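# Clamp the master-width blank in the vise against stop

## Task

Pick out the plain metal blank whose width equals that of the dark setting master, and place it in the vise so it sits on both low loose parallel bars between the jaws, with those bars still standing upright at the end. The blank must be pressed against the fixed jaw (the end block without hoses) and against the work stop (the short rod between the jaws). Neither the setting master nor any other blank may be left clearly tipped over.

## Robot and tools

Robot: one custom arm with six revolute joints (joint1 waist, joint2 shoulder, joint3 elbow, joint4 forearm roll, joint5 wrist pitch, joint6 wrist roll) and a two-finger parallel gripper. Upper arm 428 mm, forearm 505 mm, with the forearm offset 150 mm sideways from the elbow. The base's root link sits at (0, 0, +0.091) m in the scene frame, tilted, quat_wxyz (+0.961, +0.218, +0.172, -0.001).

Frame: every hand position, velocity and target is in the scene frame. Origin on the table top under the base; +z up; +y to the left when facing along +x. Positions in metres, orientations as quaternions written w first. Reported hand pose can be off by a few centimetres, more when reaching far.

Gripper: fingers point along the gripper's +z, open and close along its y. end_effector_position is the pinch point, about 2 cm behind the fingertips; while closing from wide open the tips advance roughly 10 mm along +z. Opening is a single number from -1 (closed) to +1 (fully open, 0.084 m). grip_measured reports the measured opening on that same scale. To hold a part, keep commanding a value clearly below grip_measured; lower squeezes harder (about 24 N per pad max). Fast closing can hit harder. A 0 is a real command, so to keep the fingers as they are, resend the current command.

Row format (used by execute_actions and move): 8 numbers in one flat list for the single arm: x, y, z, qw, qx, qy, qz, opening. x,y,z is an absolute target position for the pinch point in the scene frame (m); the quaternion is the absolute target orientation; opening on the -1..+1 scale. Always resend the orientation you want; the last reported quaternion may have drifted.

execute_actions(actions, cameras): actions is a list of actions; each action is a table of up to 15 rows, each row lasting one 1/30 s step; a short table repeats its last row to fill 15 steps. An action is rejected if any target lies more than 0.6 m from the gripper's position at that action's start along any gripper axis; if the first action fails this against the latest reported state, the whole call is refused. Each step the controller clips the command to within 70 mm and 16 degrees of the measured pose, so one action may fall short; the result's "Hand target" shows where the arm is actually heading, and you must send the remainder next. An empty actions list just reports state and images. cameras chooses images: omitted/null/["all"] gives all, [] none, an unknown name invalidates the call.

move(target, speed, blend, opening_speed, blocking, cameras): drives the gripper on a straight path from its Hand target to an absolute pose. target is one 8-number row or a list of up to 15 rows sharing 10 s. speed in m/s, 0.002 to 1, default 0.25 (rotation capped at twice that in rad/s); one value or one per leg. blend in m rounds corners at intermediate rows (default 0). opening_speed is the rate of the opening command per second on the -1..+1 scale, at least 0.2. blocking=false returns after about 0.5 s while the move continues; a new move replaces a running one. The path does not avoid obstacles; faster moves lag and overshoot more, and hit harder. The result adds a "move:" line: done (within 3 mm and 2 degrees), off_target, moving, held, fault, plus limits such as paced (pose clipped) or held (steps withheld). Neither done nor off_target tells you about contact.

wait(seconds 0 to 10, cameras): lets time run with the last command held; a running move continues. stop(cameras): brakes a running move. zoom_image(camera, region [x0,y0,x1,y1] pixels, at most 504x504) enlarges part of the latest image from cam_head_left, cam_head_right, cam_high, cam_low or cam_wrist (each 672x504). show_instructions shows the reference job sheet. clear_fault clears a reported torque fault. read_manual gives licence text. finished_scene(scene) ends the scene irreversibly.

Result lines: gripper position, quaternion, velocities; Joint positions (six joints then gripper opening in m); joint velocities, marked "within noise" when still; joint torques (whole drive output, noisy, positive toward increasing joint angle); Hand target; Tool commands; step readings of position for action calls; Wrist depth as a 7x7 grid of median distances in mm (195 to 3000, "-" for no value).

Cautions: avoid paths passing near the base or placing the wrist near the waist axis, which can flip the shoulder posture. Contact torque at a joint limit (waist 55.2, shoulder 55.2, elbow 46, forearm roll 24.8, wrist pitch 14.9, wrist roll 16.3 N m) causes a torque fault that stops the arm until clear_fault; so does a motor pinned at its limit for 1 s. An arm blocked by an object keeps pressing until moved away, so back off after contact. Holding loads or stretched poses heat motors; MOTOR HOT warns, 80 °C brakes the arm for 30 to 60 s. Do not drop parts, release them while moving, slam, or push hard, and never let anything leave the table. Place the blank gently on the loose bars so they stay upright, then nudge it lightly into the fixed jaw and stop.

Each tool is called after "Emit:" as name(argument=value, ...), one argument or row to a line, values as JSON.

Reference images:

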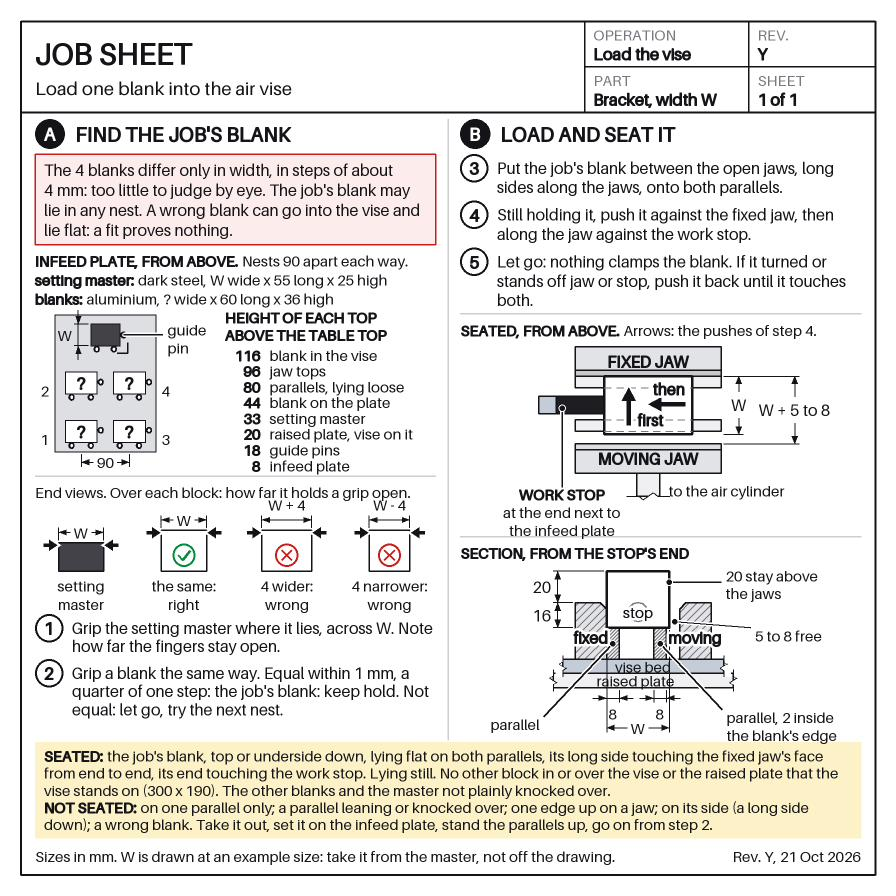

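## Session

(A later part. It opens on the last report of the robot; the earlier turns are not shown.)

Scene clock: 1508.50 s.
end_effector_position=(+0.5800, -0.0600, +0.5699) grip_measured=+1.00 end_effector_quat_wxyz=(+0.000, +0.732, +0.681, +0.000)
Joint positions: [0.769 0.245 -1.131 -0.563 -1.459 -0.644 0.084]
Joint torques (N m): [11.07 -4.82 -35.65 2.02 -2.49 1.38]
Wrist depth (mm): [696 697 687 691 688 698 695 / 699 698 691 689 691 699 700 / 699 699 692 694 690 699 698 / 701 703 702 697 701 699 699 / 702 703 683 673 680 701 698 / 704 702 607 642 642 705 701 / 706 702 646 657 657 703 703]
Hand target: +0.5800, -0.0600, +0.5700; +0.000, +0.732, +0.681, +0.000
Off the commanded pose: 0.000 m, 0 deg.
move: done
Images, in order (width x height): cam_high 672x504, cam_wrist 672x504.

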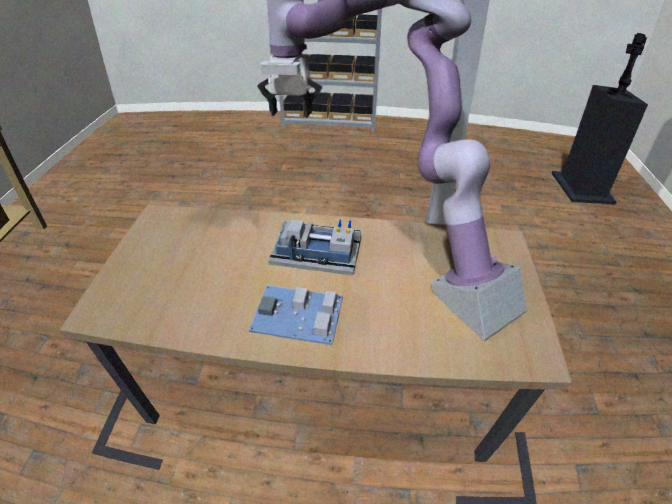

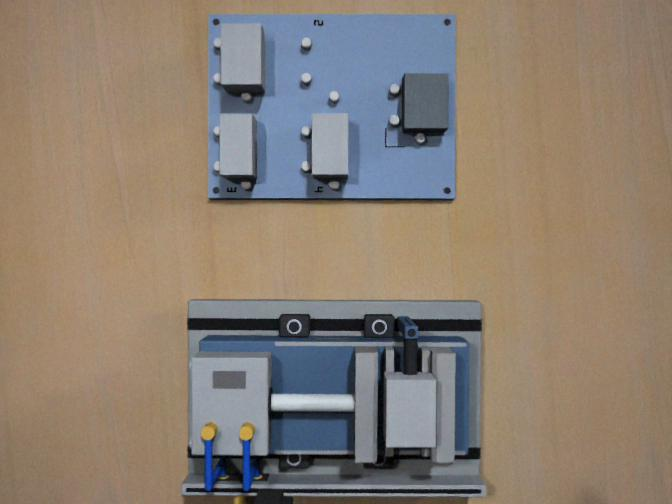

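Emit:
move(
  target=[
    [0.6658, -0.1758, 0.20, 0, 0.7347, 0.6784, 0, 0.6],
  ],
  speed=[0.25],
  cameras=["cam_wrist"],
)

Emit:
zoom_image(
  camera="cam_wrist",
  region=[180, 170, 432, 359],
)

Scene clock: 1561.63 s.
end_effector_position=(+0.6658, -0.1758, +0.2001) grip_measured=+0.59 end_effector_quat_wxyz=(+0.000, +0.735, +0.678, +0.000)
Joint positions: [0.081 -0.025 -0.919 -0.751 -0.707 -0.875 0.069]
Joint torques (N m): [1.82 17.45 -32.37 -0.68 2.76 1.38]
Wrist depth (mm): [330 329 329 329 329 329 329 / 330 329 329 329 329 329 329 / 295 310 236 310 309 330 330 / 271 235 251 235 311 330 330 / 271 235 215 236 311 331 330 / 272 236 215 236 311 331 331 / 273 236 216 237 312 332 331]
Hand target: +0.6658, -0.1758, +0.2000; +0.000, +0.735, +0.678, +0.000
Off the commanded pose: 0.000 m, 0 deg.
move: done
Images, in order (width x height): cam_wrist 672x504.

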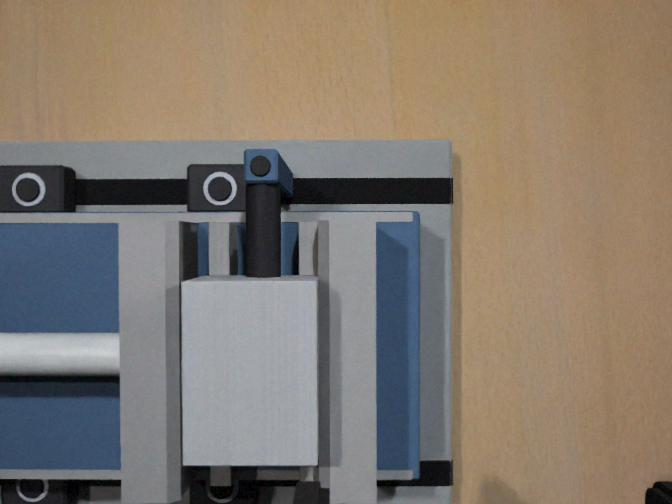

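Scaled by 2.000 from the camera's 672x504 image, which has a finer 960x720 frame.

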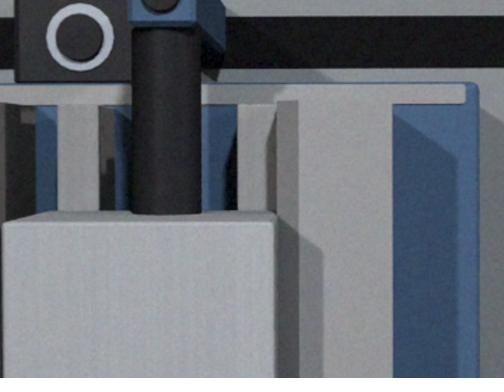

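Emit:
finished_scene(
  scene=1,
)

The scene is finished: the task was done.


## Next scene

The same job, from a new start.

Reference images:

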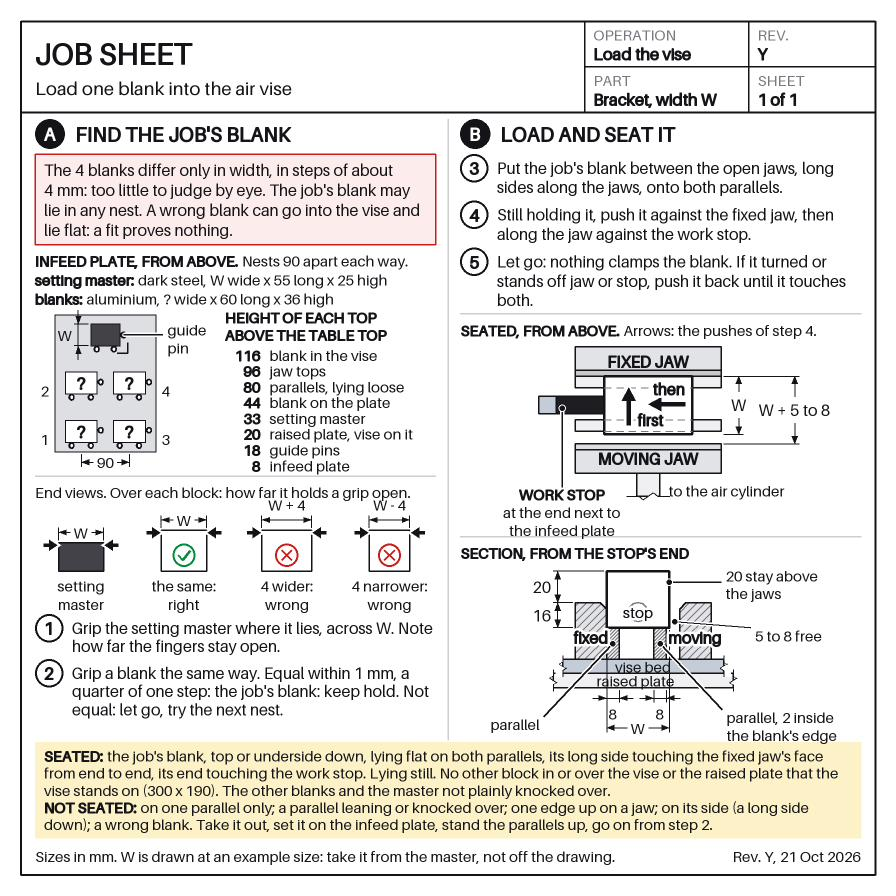

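Emit:
execute_actions(
  actions=[],
)

Scene clock: 0.00 s.
end_effector_position=(+0.8429, +0.1359, +0.2090) grip_measured=+1.00 end_effector_quat_wxyz=(-0.248, +0.932, +0.149, +0.220)
Joint positions: [0.306 -0.428 -1.228 -0.141 -0.111 -0.064 0.084]
Joint velocities: within noise
Joint torques (N m): no reading
Wrist depth (mm): [2406 2125 1892 1754 511 479 441 / 2206 1948 1758 1644 479 451 417 / 1960 1766 1637 1524 452 419 390 / 1831 1651 1512 453 427 397 372 / 1658 1523 1422 420 399 372 354 / 1554 1435 413 399 379 356 335 / 1465 1342 393 380 361 340 321]
Hand target: +0.8429, +0.1359, +0.2090; -0.248, +0.932, +0.149, +0.220
Tool commands: gripper/opening=+1.0

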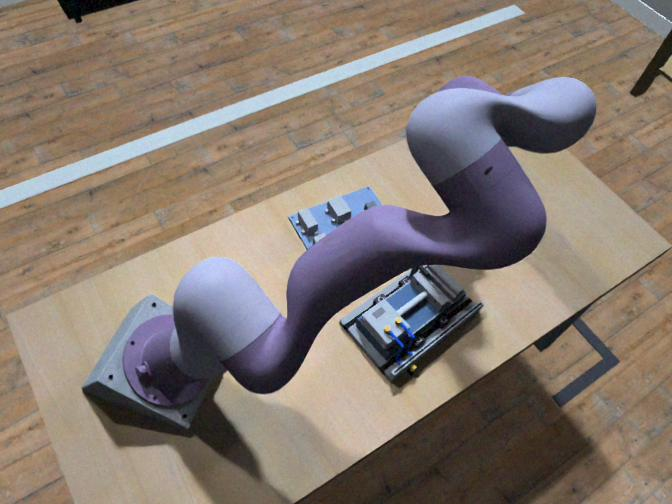

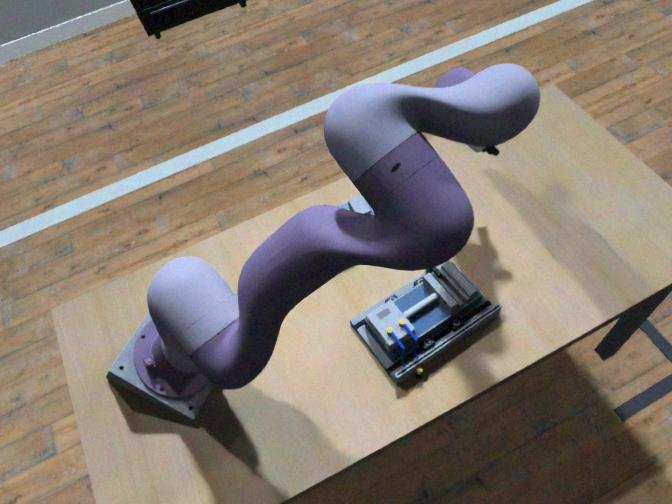

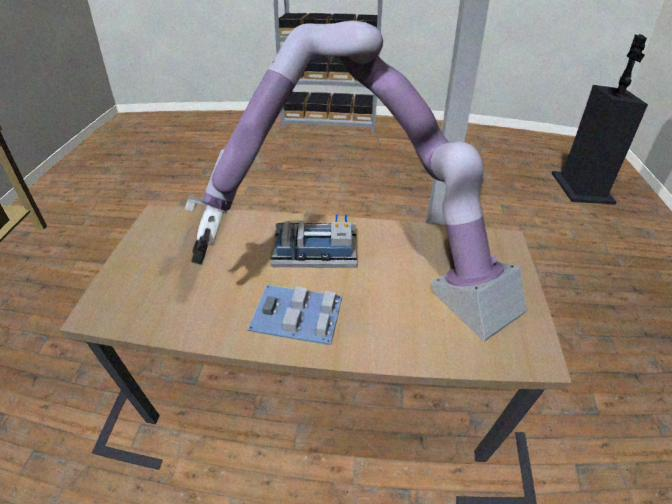

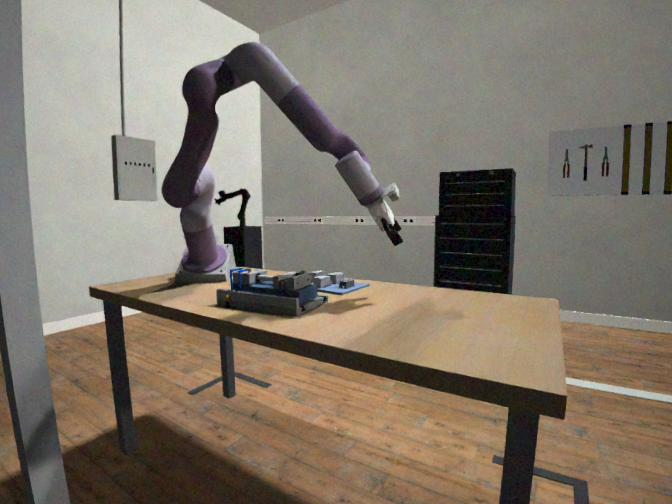

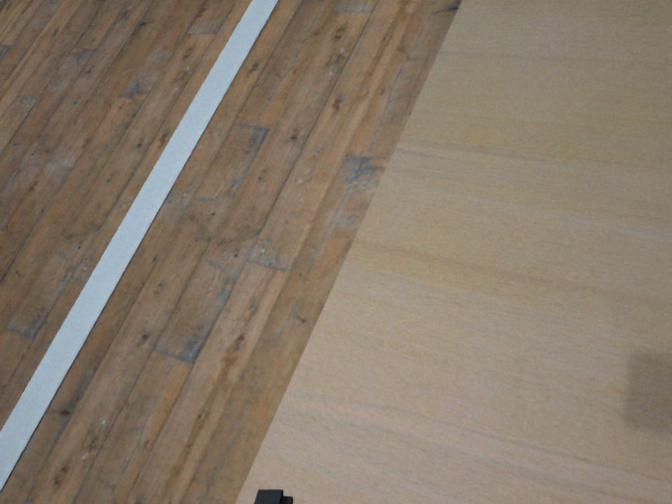

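Emit:
move(
  target=[0.58, -0.06, 0.57, 0, 0.7320, 0.6813, 0, 1.0],
  speed=0.35,
  cameras=["cam_wrist"],
)

Emit:
zoom_image(
  camera="cam_wrist",
  region=[168, 0, 504, 252],
)

Emit:
zoom_image(
  camera="cam_wrist",
  region=[168, 252, 504, 504],
)

Scene clock: 10.33 s.
end_effector_position=(+0.5800, -0.0600, +0.5700) grip_measured=+1.00 end_effector_quat_wxyz=(+0.000, +0.732, +0.681, +0.000)
Joint positions: [0.769 0.245 -1.131 -0.563 -1.459 -0.644 0.084]
Joint torques (N m): [10.35 20.7 -32.65 -0.94 -2.62 -1.46]
Wrist depth (mm): [698 699 689 687 691 697 697 / 698 699 691 691 690 696 697 / 702 701 689 691 692 698 699 / 701 699 701 701 700 702 700 / 703 701 704 682 683 700 700 / 703 705 607 641 641 704 702 / 702 706 607 644 654 705 704]
Hand target: +0.5800, -0.0600, +0.5700; +0.000, +0.732, +0.681, +0.000
Off the commanded pose: 0.000 m, 0 deg.
move: done
Images, in order (width x height): cam_wrist 672x504.

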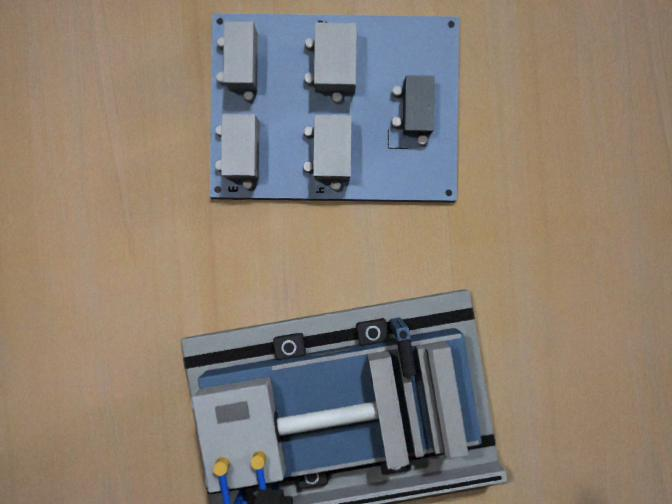

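Scaled by 1.500 from the camera's 672x504 image, which has a finer 960x720 frame.

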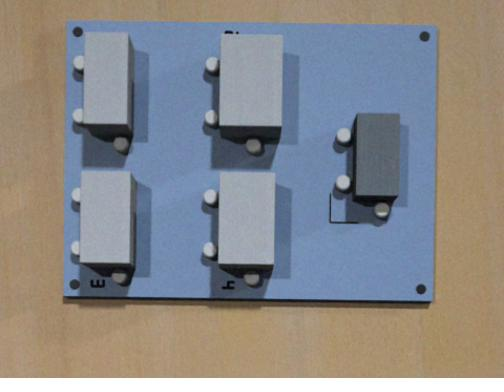

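Scaled by 1.500 from the camera's 672x504 image, which has a finer 960x720 frame.

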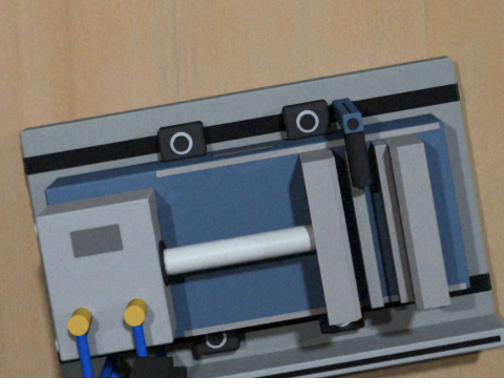

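Emit:
move(
  target=[0.587, 0.0825, 0.24, 0, 0.7355, 0.6775, 0, 1.0],
  speed=0.3,
  cameras=["cam_wrist"],
)

Emit:
zoom_image(
  camera="cam_wrist",
  region=[84, 80, 336, 269],
)

Emit:
zoom_image(
  camera="cam_wrist",
  region=[84, 250, 336, 439],
)

Emit:
zoom_image(
  camera="cam_wrist",
  region=[336, 170, 588, 359],
)

Scene clock: 30.93 s.
end_effector_position=(+0.5870, +0.0825, +0.2401) grip_measured=+1.00 end_effector_quat_wxyz=(+0.000, +0.736, +0.678, +0.000)
Joint positions: [0.586 -0.179 -0.872 -0.809 -0.824 -0.301 0.084]
Joint torques (N m): [5.77 11.95 -30.17 -0.84 2.79 1.53]
Wrist depth (mm): [370 369 369 368 369 369 368 / 369 361 362 326 361 361 368 / 370 326 362 326 362 360 370 / 371 364 363 362 362 362 370 / 372 328 364 327 363 363 371 / 372 362 363 328 365 363 371 / 373 373 373 373 372 372 372]
Hand target: +0.5870, +0.0825, +0.2400; +0.000, +0.736, +0.678, +0.000
Off the commanded pose: 0.000 m, 0 deg.
move: done
Images, in order (width x height): cam_wrist 672x504.

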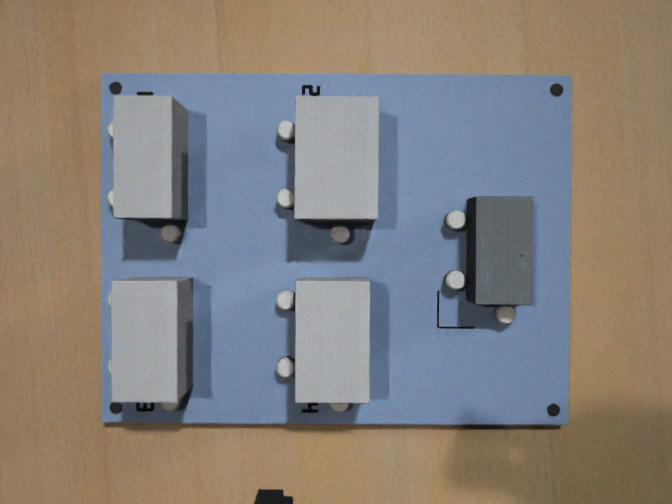

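Scaled by 2.000 from the camera's 672x504 image, which has a finer 960x720 frame.

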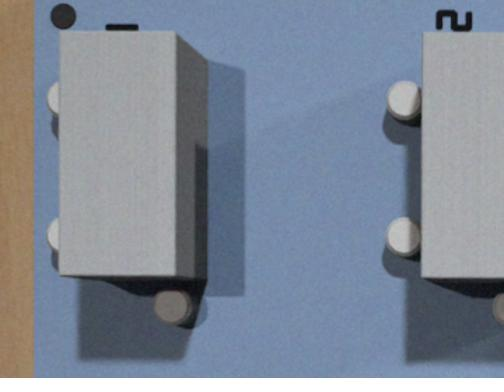

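Scaled by 2.000 from the camera's 672x504 image, which has a finer 960x720 frame.

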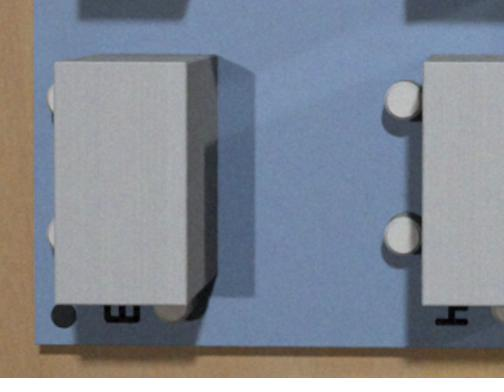

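Scaled by 2.000 from the camera's 672x504 image, which has a finer 960x720 frame.

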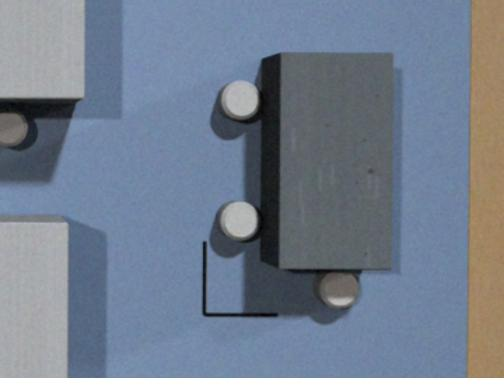

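Emit:
move(
  target=[
    [0.4691, 0.2031, 0.11, 0, 0.7355, 0.6775, 0, 0.6],
    [0.4691, 0.2031, 0.048, 0, 0.7355, 0.6775, 0, 0.6],
    [0.4691, 0.2031, 0.048, 0, 0.7355, 0.6775, 0, -1.0],
  ],
  speed=[0.25, 0.08, 0.08],
  blend=[0.02, 0, 0],
  opening_speed=1.0,
  cameras=["cam_wrist"],
)

Scene clock: 48.53 s.
end_effector_position=(+0.4691, +0.2031, +0.0480) grip_measured=-0.36 end_effector_quat_wxyz=(+0.000, +0.736, +0.678, +0.000)
Joint positions: [0.663 -0.634 -0.821 -1.289 -0.588 0.407 0.029]
Joint torques (N m): [10.58 18.01 -15.03 -0.81 2.16 1.35]
Wrist depth (mm): [- - - - - - - / - - - - - - - / - - - - - - - / - - - - - - - / - - - - - - - / - - - - - - - / - - - - - - -]
Hand target: +0.4691, +0.2031, +0.0480; +0.000, +0.736, +0.678, +0.000
Off the commanded pose: 0.000 m, 0 deg.
move: done
Images, in order (width x height): cam_wrist 672x504.

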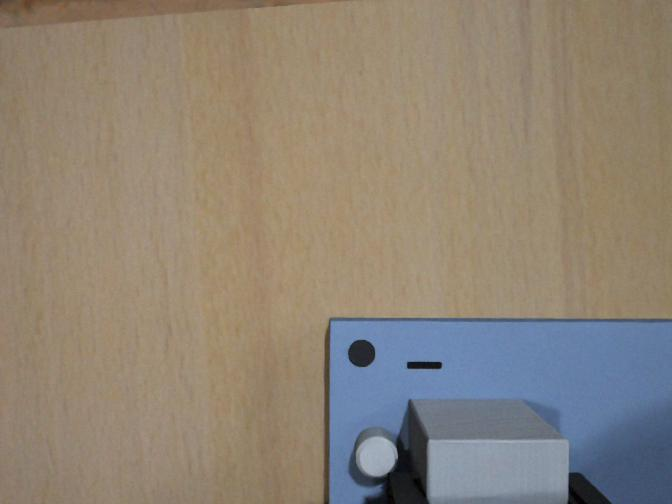

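Emit:
move(
  target=[
    [0.4691, 0.2031, 0.12, 0, 0.7355, 0.6775, 0, -1.0],
    [0.56, 0.03, 0.19, 0, 0.6950, 0.7190, 0, -1.0],
    [0.6195, -0.2020, 0.19, 0, 0.6704, 0.7420, 0, -1.0],
  ],
  speed=[0.12, 0.25, 0.25],
  blend=[0.03, 0.06, 0],
  cameras=["cam_wrist"],
)

Emit:
zoom_image(
  camera="cam_wrist",
  region=[336, 90, 588, 279],
)

Emit:
zoom_image(
  camera="cam_wrist",
  region=[376, 300, 628, 489],
)

Scene clock: 74.50 s.
end_effector_position=(+0.6195, -0.2020, +0.1900) grip_measured=-0.36 end_effector_quat_wxyz=(+0.000, +0.670, +0.742, +0.000)
Joint positions: [0.019 0.065 -0.804 -0.769 -0.656 -1.083 0.029]
Joint torques (N m): [1.16 14.92 -29.49 2.05 2.64 -1.55]
Wrist depth (mm): [319 319 319 319 319 319 318 / 300 300 300 299 299 299 319 / 241 260 260 224 224 224 320 / 235 261 261 225 240 224 320 / 238 261 261 225 241 260 320 / 262 262 261 261 - 261 321 / 276 287 302 - - 301 321]
Hand target: +0.6195, -0.2020, +0.1900; +0.000, +0.670, +0.742, +0.000
Off the commanded pose: 0.000 m, 0 deg.
move: done
Images, in order (width x height): cam_wrist 672x504.

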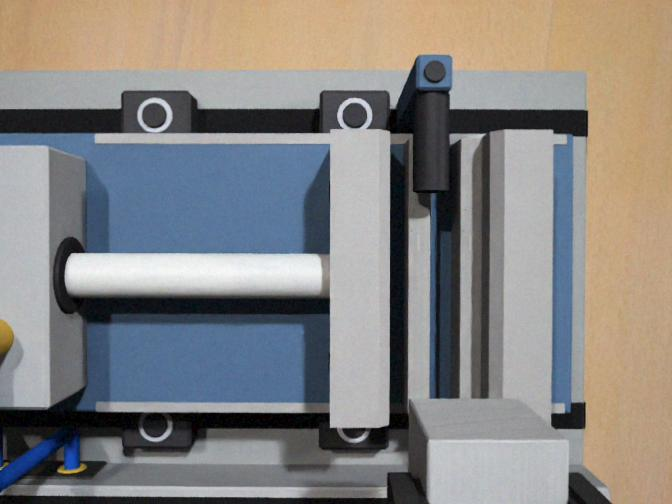

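Scaled by 2.000 from the camera's 672x504 image, which has a finer 960x720 frame.

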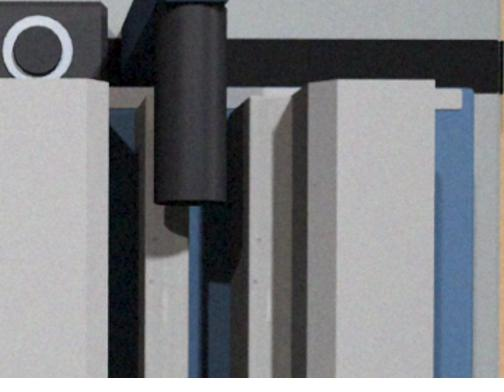

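Scaled by 2.000 from the camera's 672x504 image, which has a finer 960x720 frame.

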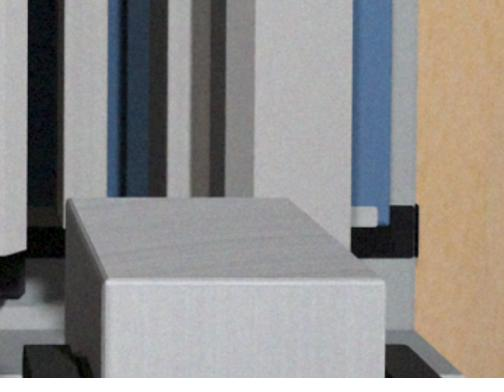

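Emit:
move(
  target=[
    [0.6163, -0.1482, 0.185, 0, 0.6724, 0.7402, 0, -1.0],
    [0.6163, -0.1482, 0.122, 0, 0.6724, 0.7402, 0, -1.0],
  ],
  speed=[0.15, 0.05],
  blend=[0.01, 0],
  cameras=["cam_wrist"],
)

Emit:
zoom_image(
  camera="cam_wrist",
  region=[370, 280, 650, 490],
)

Scene clock: 102.23 s.
end_effector_position=(+0.6163, -0.1482, +0.1221) grip_measured=-0.36 end_effector_quat_wxyz=(+0.000, +0.672, +0.740, +0.000)
Joint positions: [0.06 -0.094 -0.79 -0.956 -0.565 -0.815 0.029]
Joint torques (N m): [3.29 16.52 -25.72 -1.23 2.76 1.59]
Wrist depth (mm): [251 252 251 251 251 251 251 / 252 252 252 252 252 251 251 / 252 252 252 252 252 232 252 / 218 230 233 217 - 232 232 / - - - - - - 252 / - - - - - - 253 / - - - - - - 253]
Hand target: +0.6163, -0.1482, +0.1220; +0.000, +0.672, +0.740, +0.000
Off the commanded pose: 0.000 m, 0 deg.
move: done
Images, in order (width x height): cam_wrist 672x504.

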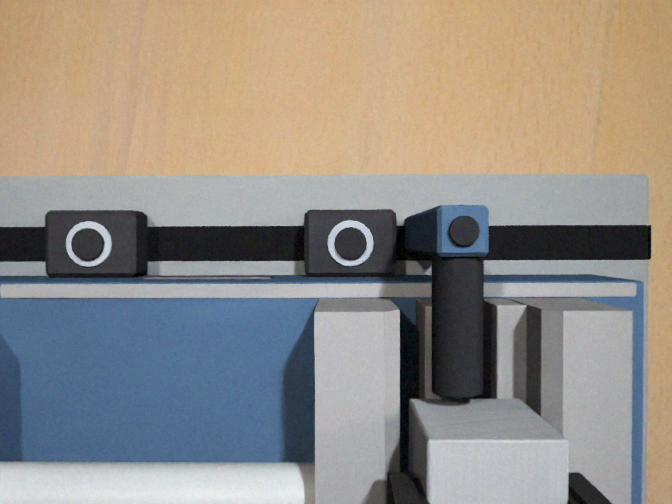

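Scaled by 1.800 from the camera's 672x504 image, which has a finer 960x720 frame.

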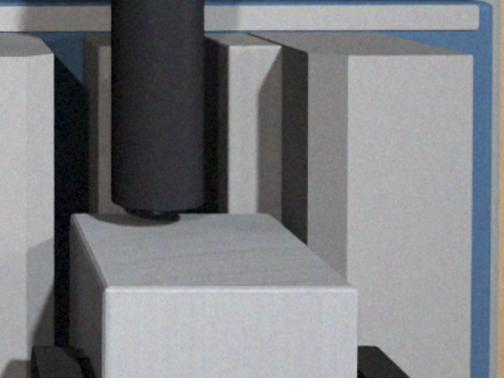

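Emit:
move(
  target=[0.6199, -0.1479, 0.122, 0, 0.6724, 0.7402, 0, -1.0],
  speed=0.015,
  cameras=["cam_wrist"],
)

Emit:
zoom_image(
  camera="cam_wrist",
  region=[370, 280, 650, 490],
)

Scene clock: 110.33 s.
end_effector_position=(+0.6195, -0.1481, +0.1219) grip_measured=-0.35 end_effector_quat_wxyz=(+0.000, +0.672, +0.740, -0.001)
Joint positions: [0.061 -0.1 -0.798 -0.952 -0.568 -0.819 0.029]
Joint torques (N m): [16.9 17.3 -47.9 -0.1 6.83 -0.99]
Wrist depth (mm): [251 251 251 251 251 250 250 / 252 252 251 251 251 251 251 / 252 233 252 251 252 232 251 / 217 232 232 216 232 232 232 / - - - - - - 252 / - - - - - - 252 / - - - - - - 253]
Hand target: +0.6199, -0.1479, +0.1220; +0.000, +0.672, +0.740, +0.000
Off the commanded pose: 0.000 m, 0 deg.
move: done
Images, in order (width x height): cam_wrist 672x504.

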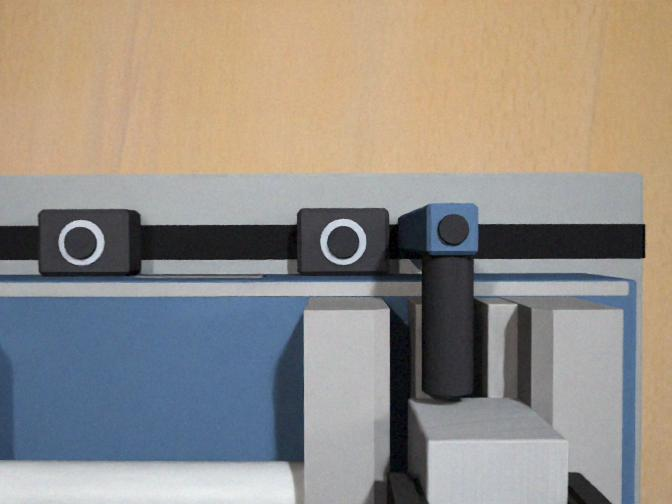

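Scaled by 1.800 from the camera's 672x504 image, which has a finer 960x720 frame.

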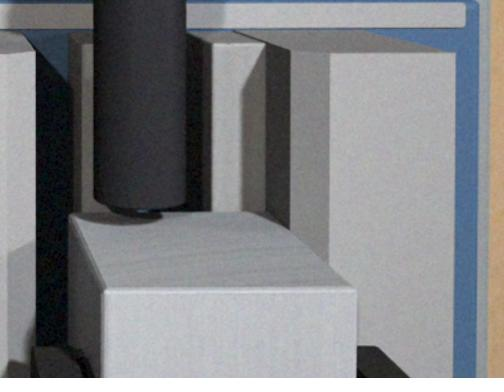

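Emit:
move(
  target=[
    [0.6195, -0.1480, 0.122, 0, 0.6724, 0.7402, 0, -1.0],
    [0.6189, -0.1421, 0.122, 0, 0.6724, 0.7402, 0, -1.0],
    [0.6190, -0.1425, 0.122, 0, 0.6724, 0.7402, 0, -1.0],
    [0.6190, -0.1425, 0.1193, 0, 0.6724, 0.7402, 0, -1.0],
  ],
  speed=[0.015, 0.02, 0.015, 0.015],
  cameras=["cam_wrist"],
)

Emit:
zoom_image(
  camera="cam_wrist",
  region=[370, 280, 650, 490],
)

Scene clock: 127.20 s.
end_effector_position=(+0.6189, -0.1425, +0.1193) grip_measured=-0.35 end_effector_quat_wxyz=(+0.000, +0.672, +0.740, +0.000)
Joint positions: [0.068 -0.108 -0.797 -0.964 -0.565 -0.799 0.029]
Joint torques (N m): [7.1 12.62 -40.43 -2.49 13.34 1.96]
Wrist depth (mm): [249 249 248 249 248 248 248 / 250 250 249 249 249 248 248 / 250 250 249 249 249 230 248 / 214 230 230 214 - 229 229 / - 213 205 - - 209 230 / - - - - - - 250 / - - - - - - 250]
Hand target: +0.6190, -0.1425, +0.1193; +0.000, +0.672, +0.740, +0.000
Off the commanded pose: 0.000 m, 0 deg.
move: done
Images, in order (width x height): cam_wrist 672x504.

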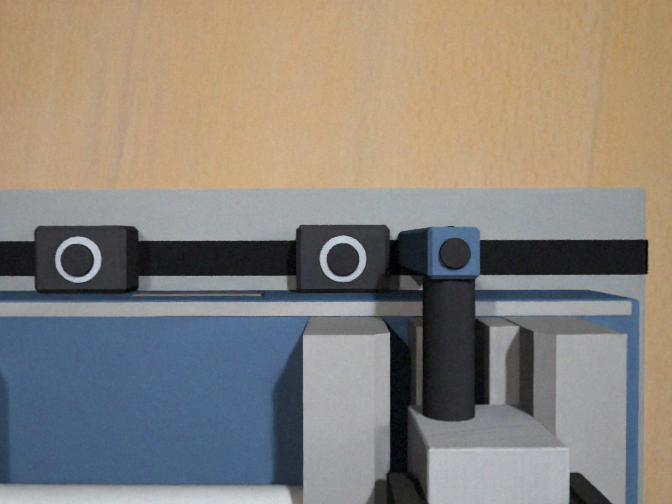

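Scaled by 1.800 from the camera's 672x504 image, which has a finer 960x720 frame.

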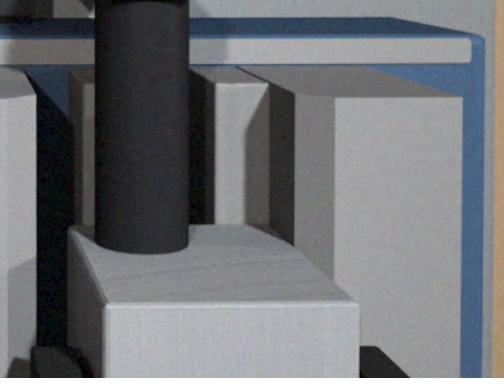

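Emit:
move(
  target=[
    [0.6190, -0.1425, 0.1193, 0, 0.6724, 0.7402, 0, 0.2],
    [0.6190, -0.1425, 0.165, 0, 0.6724, 0.7402, 0, 0.2],
    [0.6750, -0.1653, 0.20, 0, 0.6724, 0.7402, 0, 0.2],
  ],
  speed=[0.05, 0.1, 0.2],
  blend=[0, 0.01, 0],
  opening_speed=0.8,
  cameras=["cam_wrist"],
)

Emit:
zoom_image(
  camera="cam_wrist",
  region=[180, 190, 432, 379],
)

Emit:
zoom_image(
  camera="cam_wrist",
  region=[180, 315, 432, 504],
)

Scene clock: 146.97 s.
end_effector_position=(+0.6750, -0.1653, +0.2000) grip_measured=+0.19 end_effector_quat_wxyz=(+0.000, +0.672, +0.740, +0.000)
Joint positions: [0.099 -0.05 -0.942 -0.754 -0.715 -1.032 0.052]
Joint torques (N m): [2.95 16.23 -30.07 2.07 -2.67 -1.51]
Wrist depth (mm): [329 329 329 329 329 329 328 / 330 329 329 330 329 329 329 / 296 310 237 310 309 329 329 / 271 270 237 250 310 330 330 / 271 245 215 235 311 331 330 / 272 272 215 236 312 331 332 / 272 272 216 236 312 332 331]
Hand target: +0.6750, -0.1653, +0.2000; +0.000, +0.672, +0.740, +0.000
Off the commanded pose: 0.000 m, 0 deg.
move: done
Images, in order (width x height): cam_wrist 672x504.

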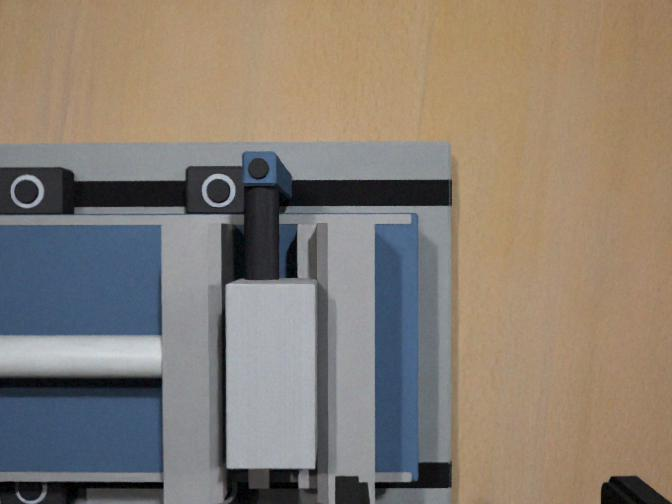

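Scaled by 2.000 from the camera's 672x504 image, which has a finer 960x720 frame.

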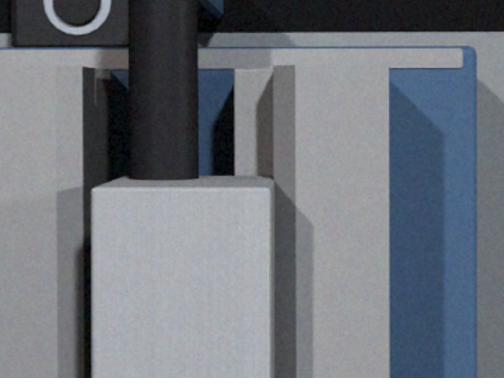

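Scaled by 2.000 from the camera's 672x504 image, which has a finer 960x720 frame.

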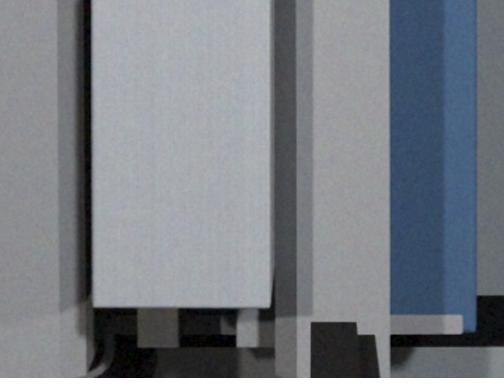

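Emit:
zoom_image(
  camera="cam_wrist",
  region=[210, 260, 378, 386],
)

Emit:
zoom_image(
  camera="cam_wrist",
  region=[210, 370, 378, 496],
)

Scaled by 3.000 from the camera's 672x504 image, which has a finer 960x720 frame.

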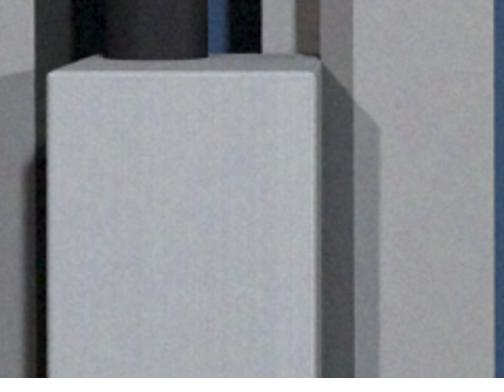

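Scaled by 3.000 from the camera's 672x504 image, which has a finer 960x720 frame.

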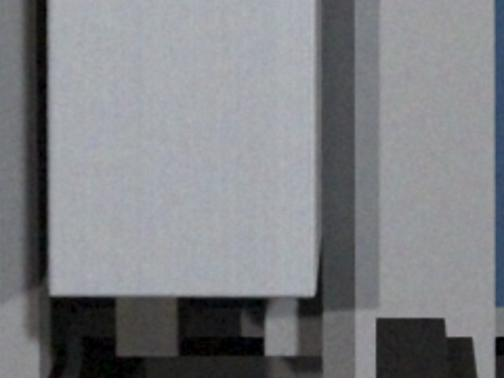

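Emit:
move(
  target=[
    [0.6192, -0.1425, 0.16, 0, 0.6724, 0.7402, 0, 0.2],
    [0.6192, -0.1425, 0.1193, 0, 0.6724, 0.7402, 0, 0.2],
    [0.6192, -0.1425, 0.1193, 0, 0.6724, 0.7402, 0, -1.0],
    [0.6191, -0.1416, 0.1193, 0, 0.6724, 0.7402, 0, -1.0],
  ],
  speed=[0.2, 0.08, 0.05, 0.01],
  blend=[0.01, 0, 0, 0],
  opening_speed=1.0,
  cameras=["cam_wrist"],
)

Emit:
zoom_image(
  camera="cam_wrist",
  region=[370, 280, 650, 490],
)

Scene clock: 227.93 s.
end_effector_position=(+0.6192, -0.1417, +0.1194) grip_measured=-0.35 end_effector_quat_wxyz=(+0.000, +0.672, +0.740, +0.000)
Joint positions: [0.07 -0.109 -0.798 -0.964 -0.566 -0.796 0.029]
Joint torques (N m): [24.85 16.19 -43.02 -2.57 14 2.11]
Wrist depth (mm): [249 248 249 248 248 248 247 / 249 249 249 249 248 248 248 / 249 249 249 249 249 248 248 / 214 230 230 213 - 229 229 / - 216 210 - - 213 230 / - - - - - - 249 / - - - - - - 250]
Hand target: +0.6191, -0.1416, +0.1193; +0.000, +0.672, +0.740, +0.000
Off the commanded pose: 0.000 m, 0 deg.
move: done
Images, in order (width x height): cam_wrist 672x504.

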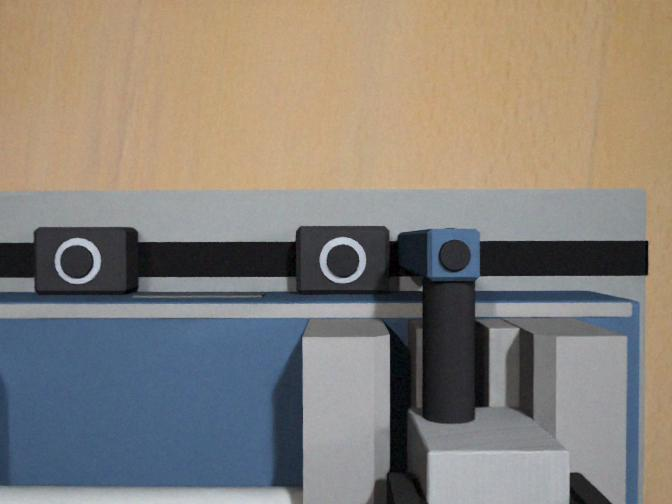

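Scaled by 1.800 from the camera's 672x504 image, which has a finer 960x720 frame.

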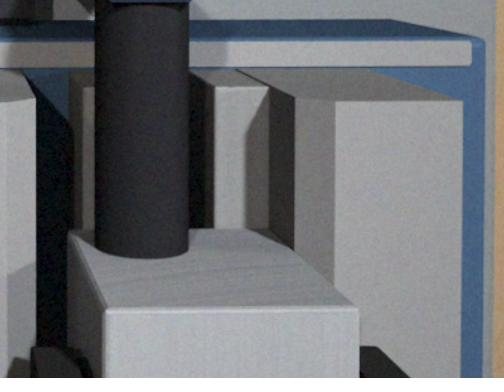

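Emit:
move(
  target=[
    [0.6191, -0.1416, 0.1193, 0, 0.6724, 0.7402, 0, 0.2],
    [0.6191, -0.1416, 0.165, 0, 0.6724, 0.7402, 0, 0.2],
    [0.6750, -0.1653, 0.20, 0, 0.6724, 0.7402, 0, 0.2],
  ],
  speed=[0.05, 0.1, 0.2],
  blend=[0, 0.01, 0],
  opening_speed=0.8,
  cameras=["cam_wrist"],
)

Emit:
zoom_image(
  camera="cam_wrist",
  region=[210, 260, 378, 386],
)

Emit:
zoom_image(
  camera="cam_wrist",
  region=[210, 370, 378, 496],
)

Scene clock: 242.53 s.
end_effector_position=(+0.6750, -0.1653, +0.2000) grip_measured=+0.19 end_effector_quat_wxyz=(+0.000, +0.672, +0.740, +0.000)
Joint positions: [0.099 -0.05 -0.942 -0.754 -0.715 -1.032 0.052]
Joint torques (N m): [3.62 16.96 -30.24 1.89 -2.67 -1.54]
Wrist depth (mm): [330 330 328 328 328 328 328 / 330 330 329 329 329 329 329 / 296 310 237 309 310 329 329 / 271 270 237 250 310 330 330 / 271 245 215 235 311 331 330 / 272 272 215 236 311 331 331 / 272 272 216 236 311 332 331]
Hand target: +0.6750, -0.1653, +0.2000; +0.000, +0.672, +0.740, +0.000
Off the commanded pose: 0.000 m, 0 deg.
move: done
Images, in order (width x height): cam_wrist 672x504.

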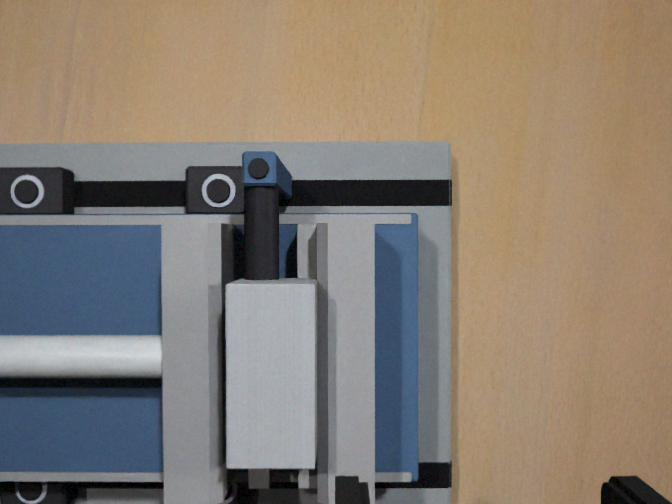

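Scaled by 3.000 from the camera's 672x504 image, which has a finer 960x720 frame.

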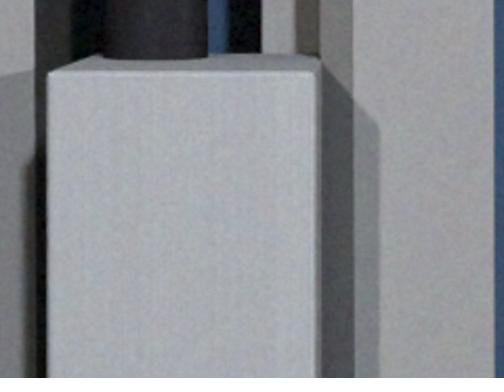

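Scaled by 3.000 from the camera's 672x504 image, which has a finer 960x720 frame.

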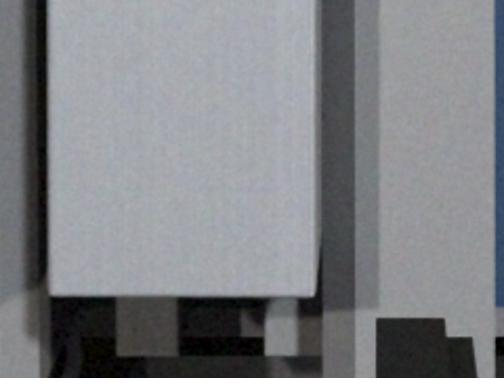

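Emit:
finished_scene(
  scene=2,
)

The scene is finished: the task was done.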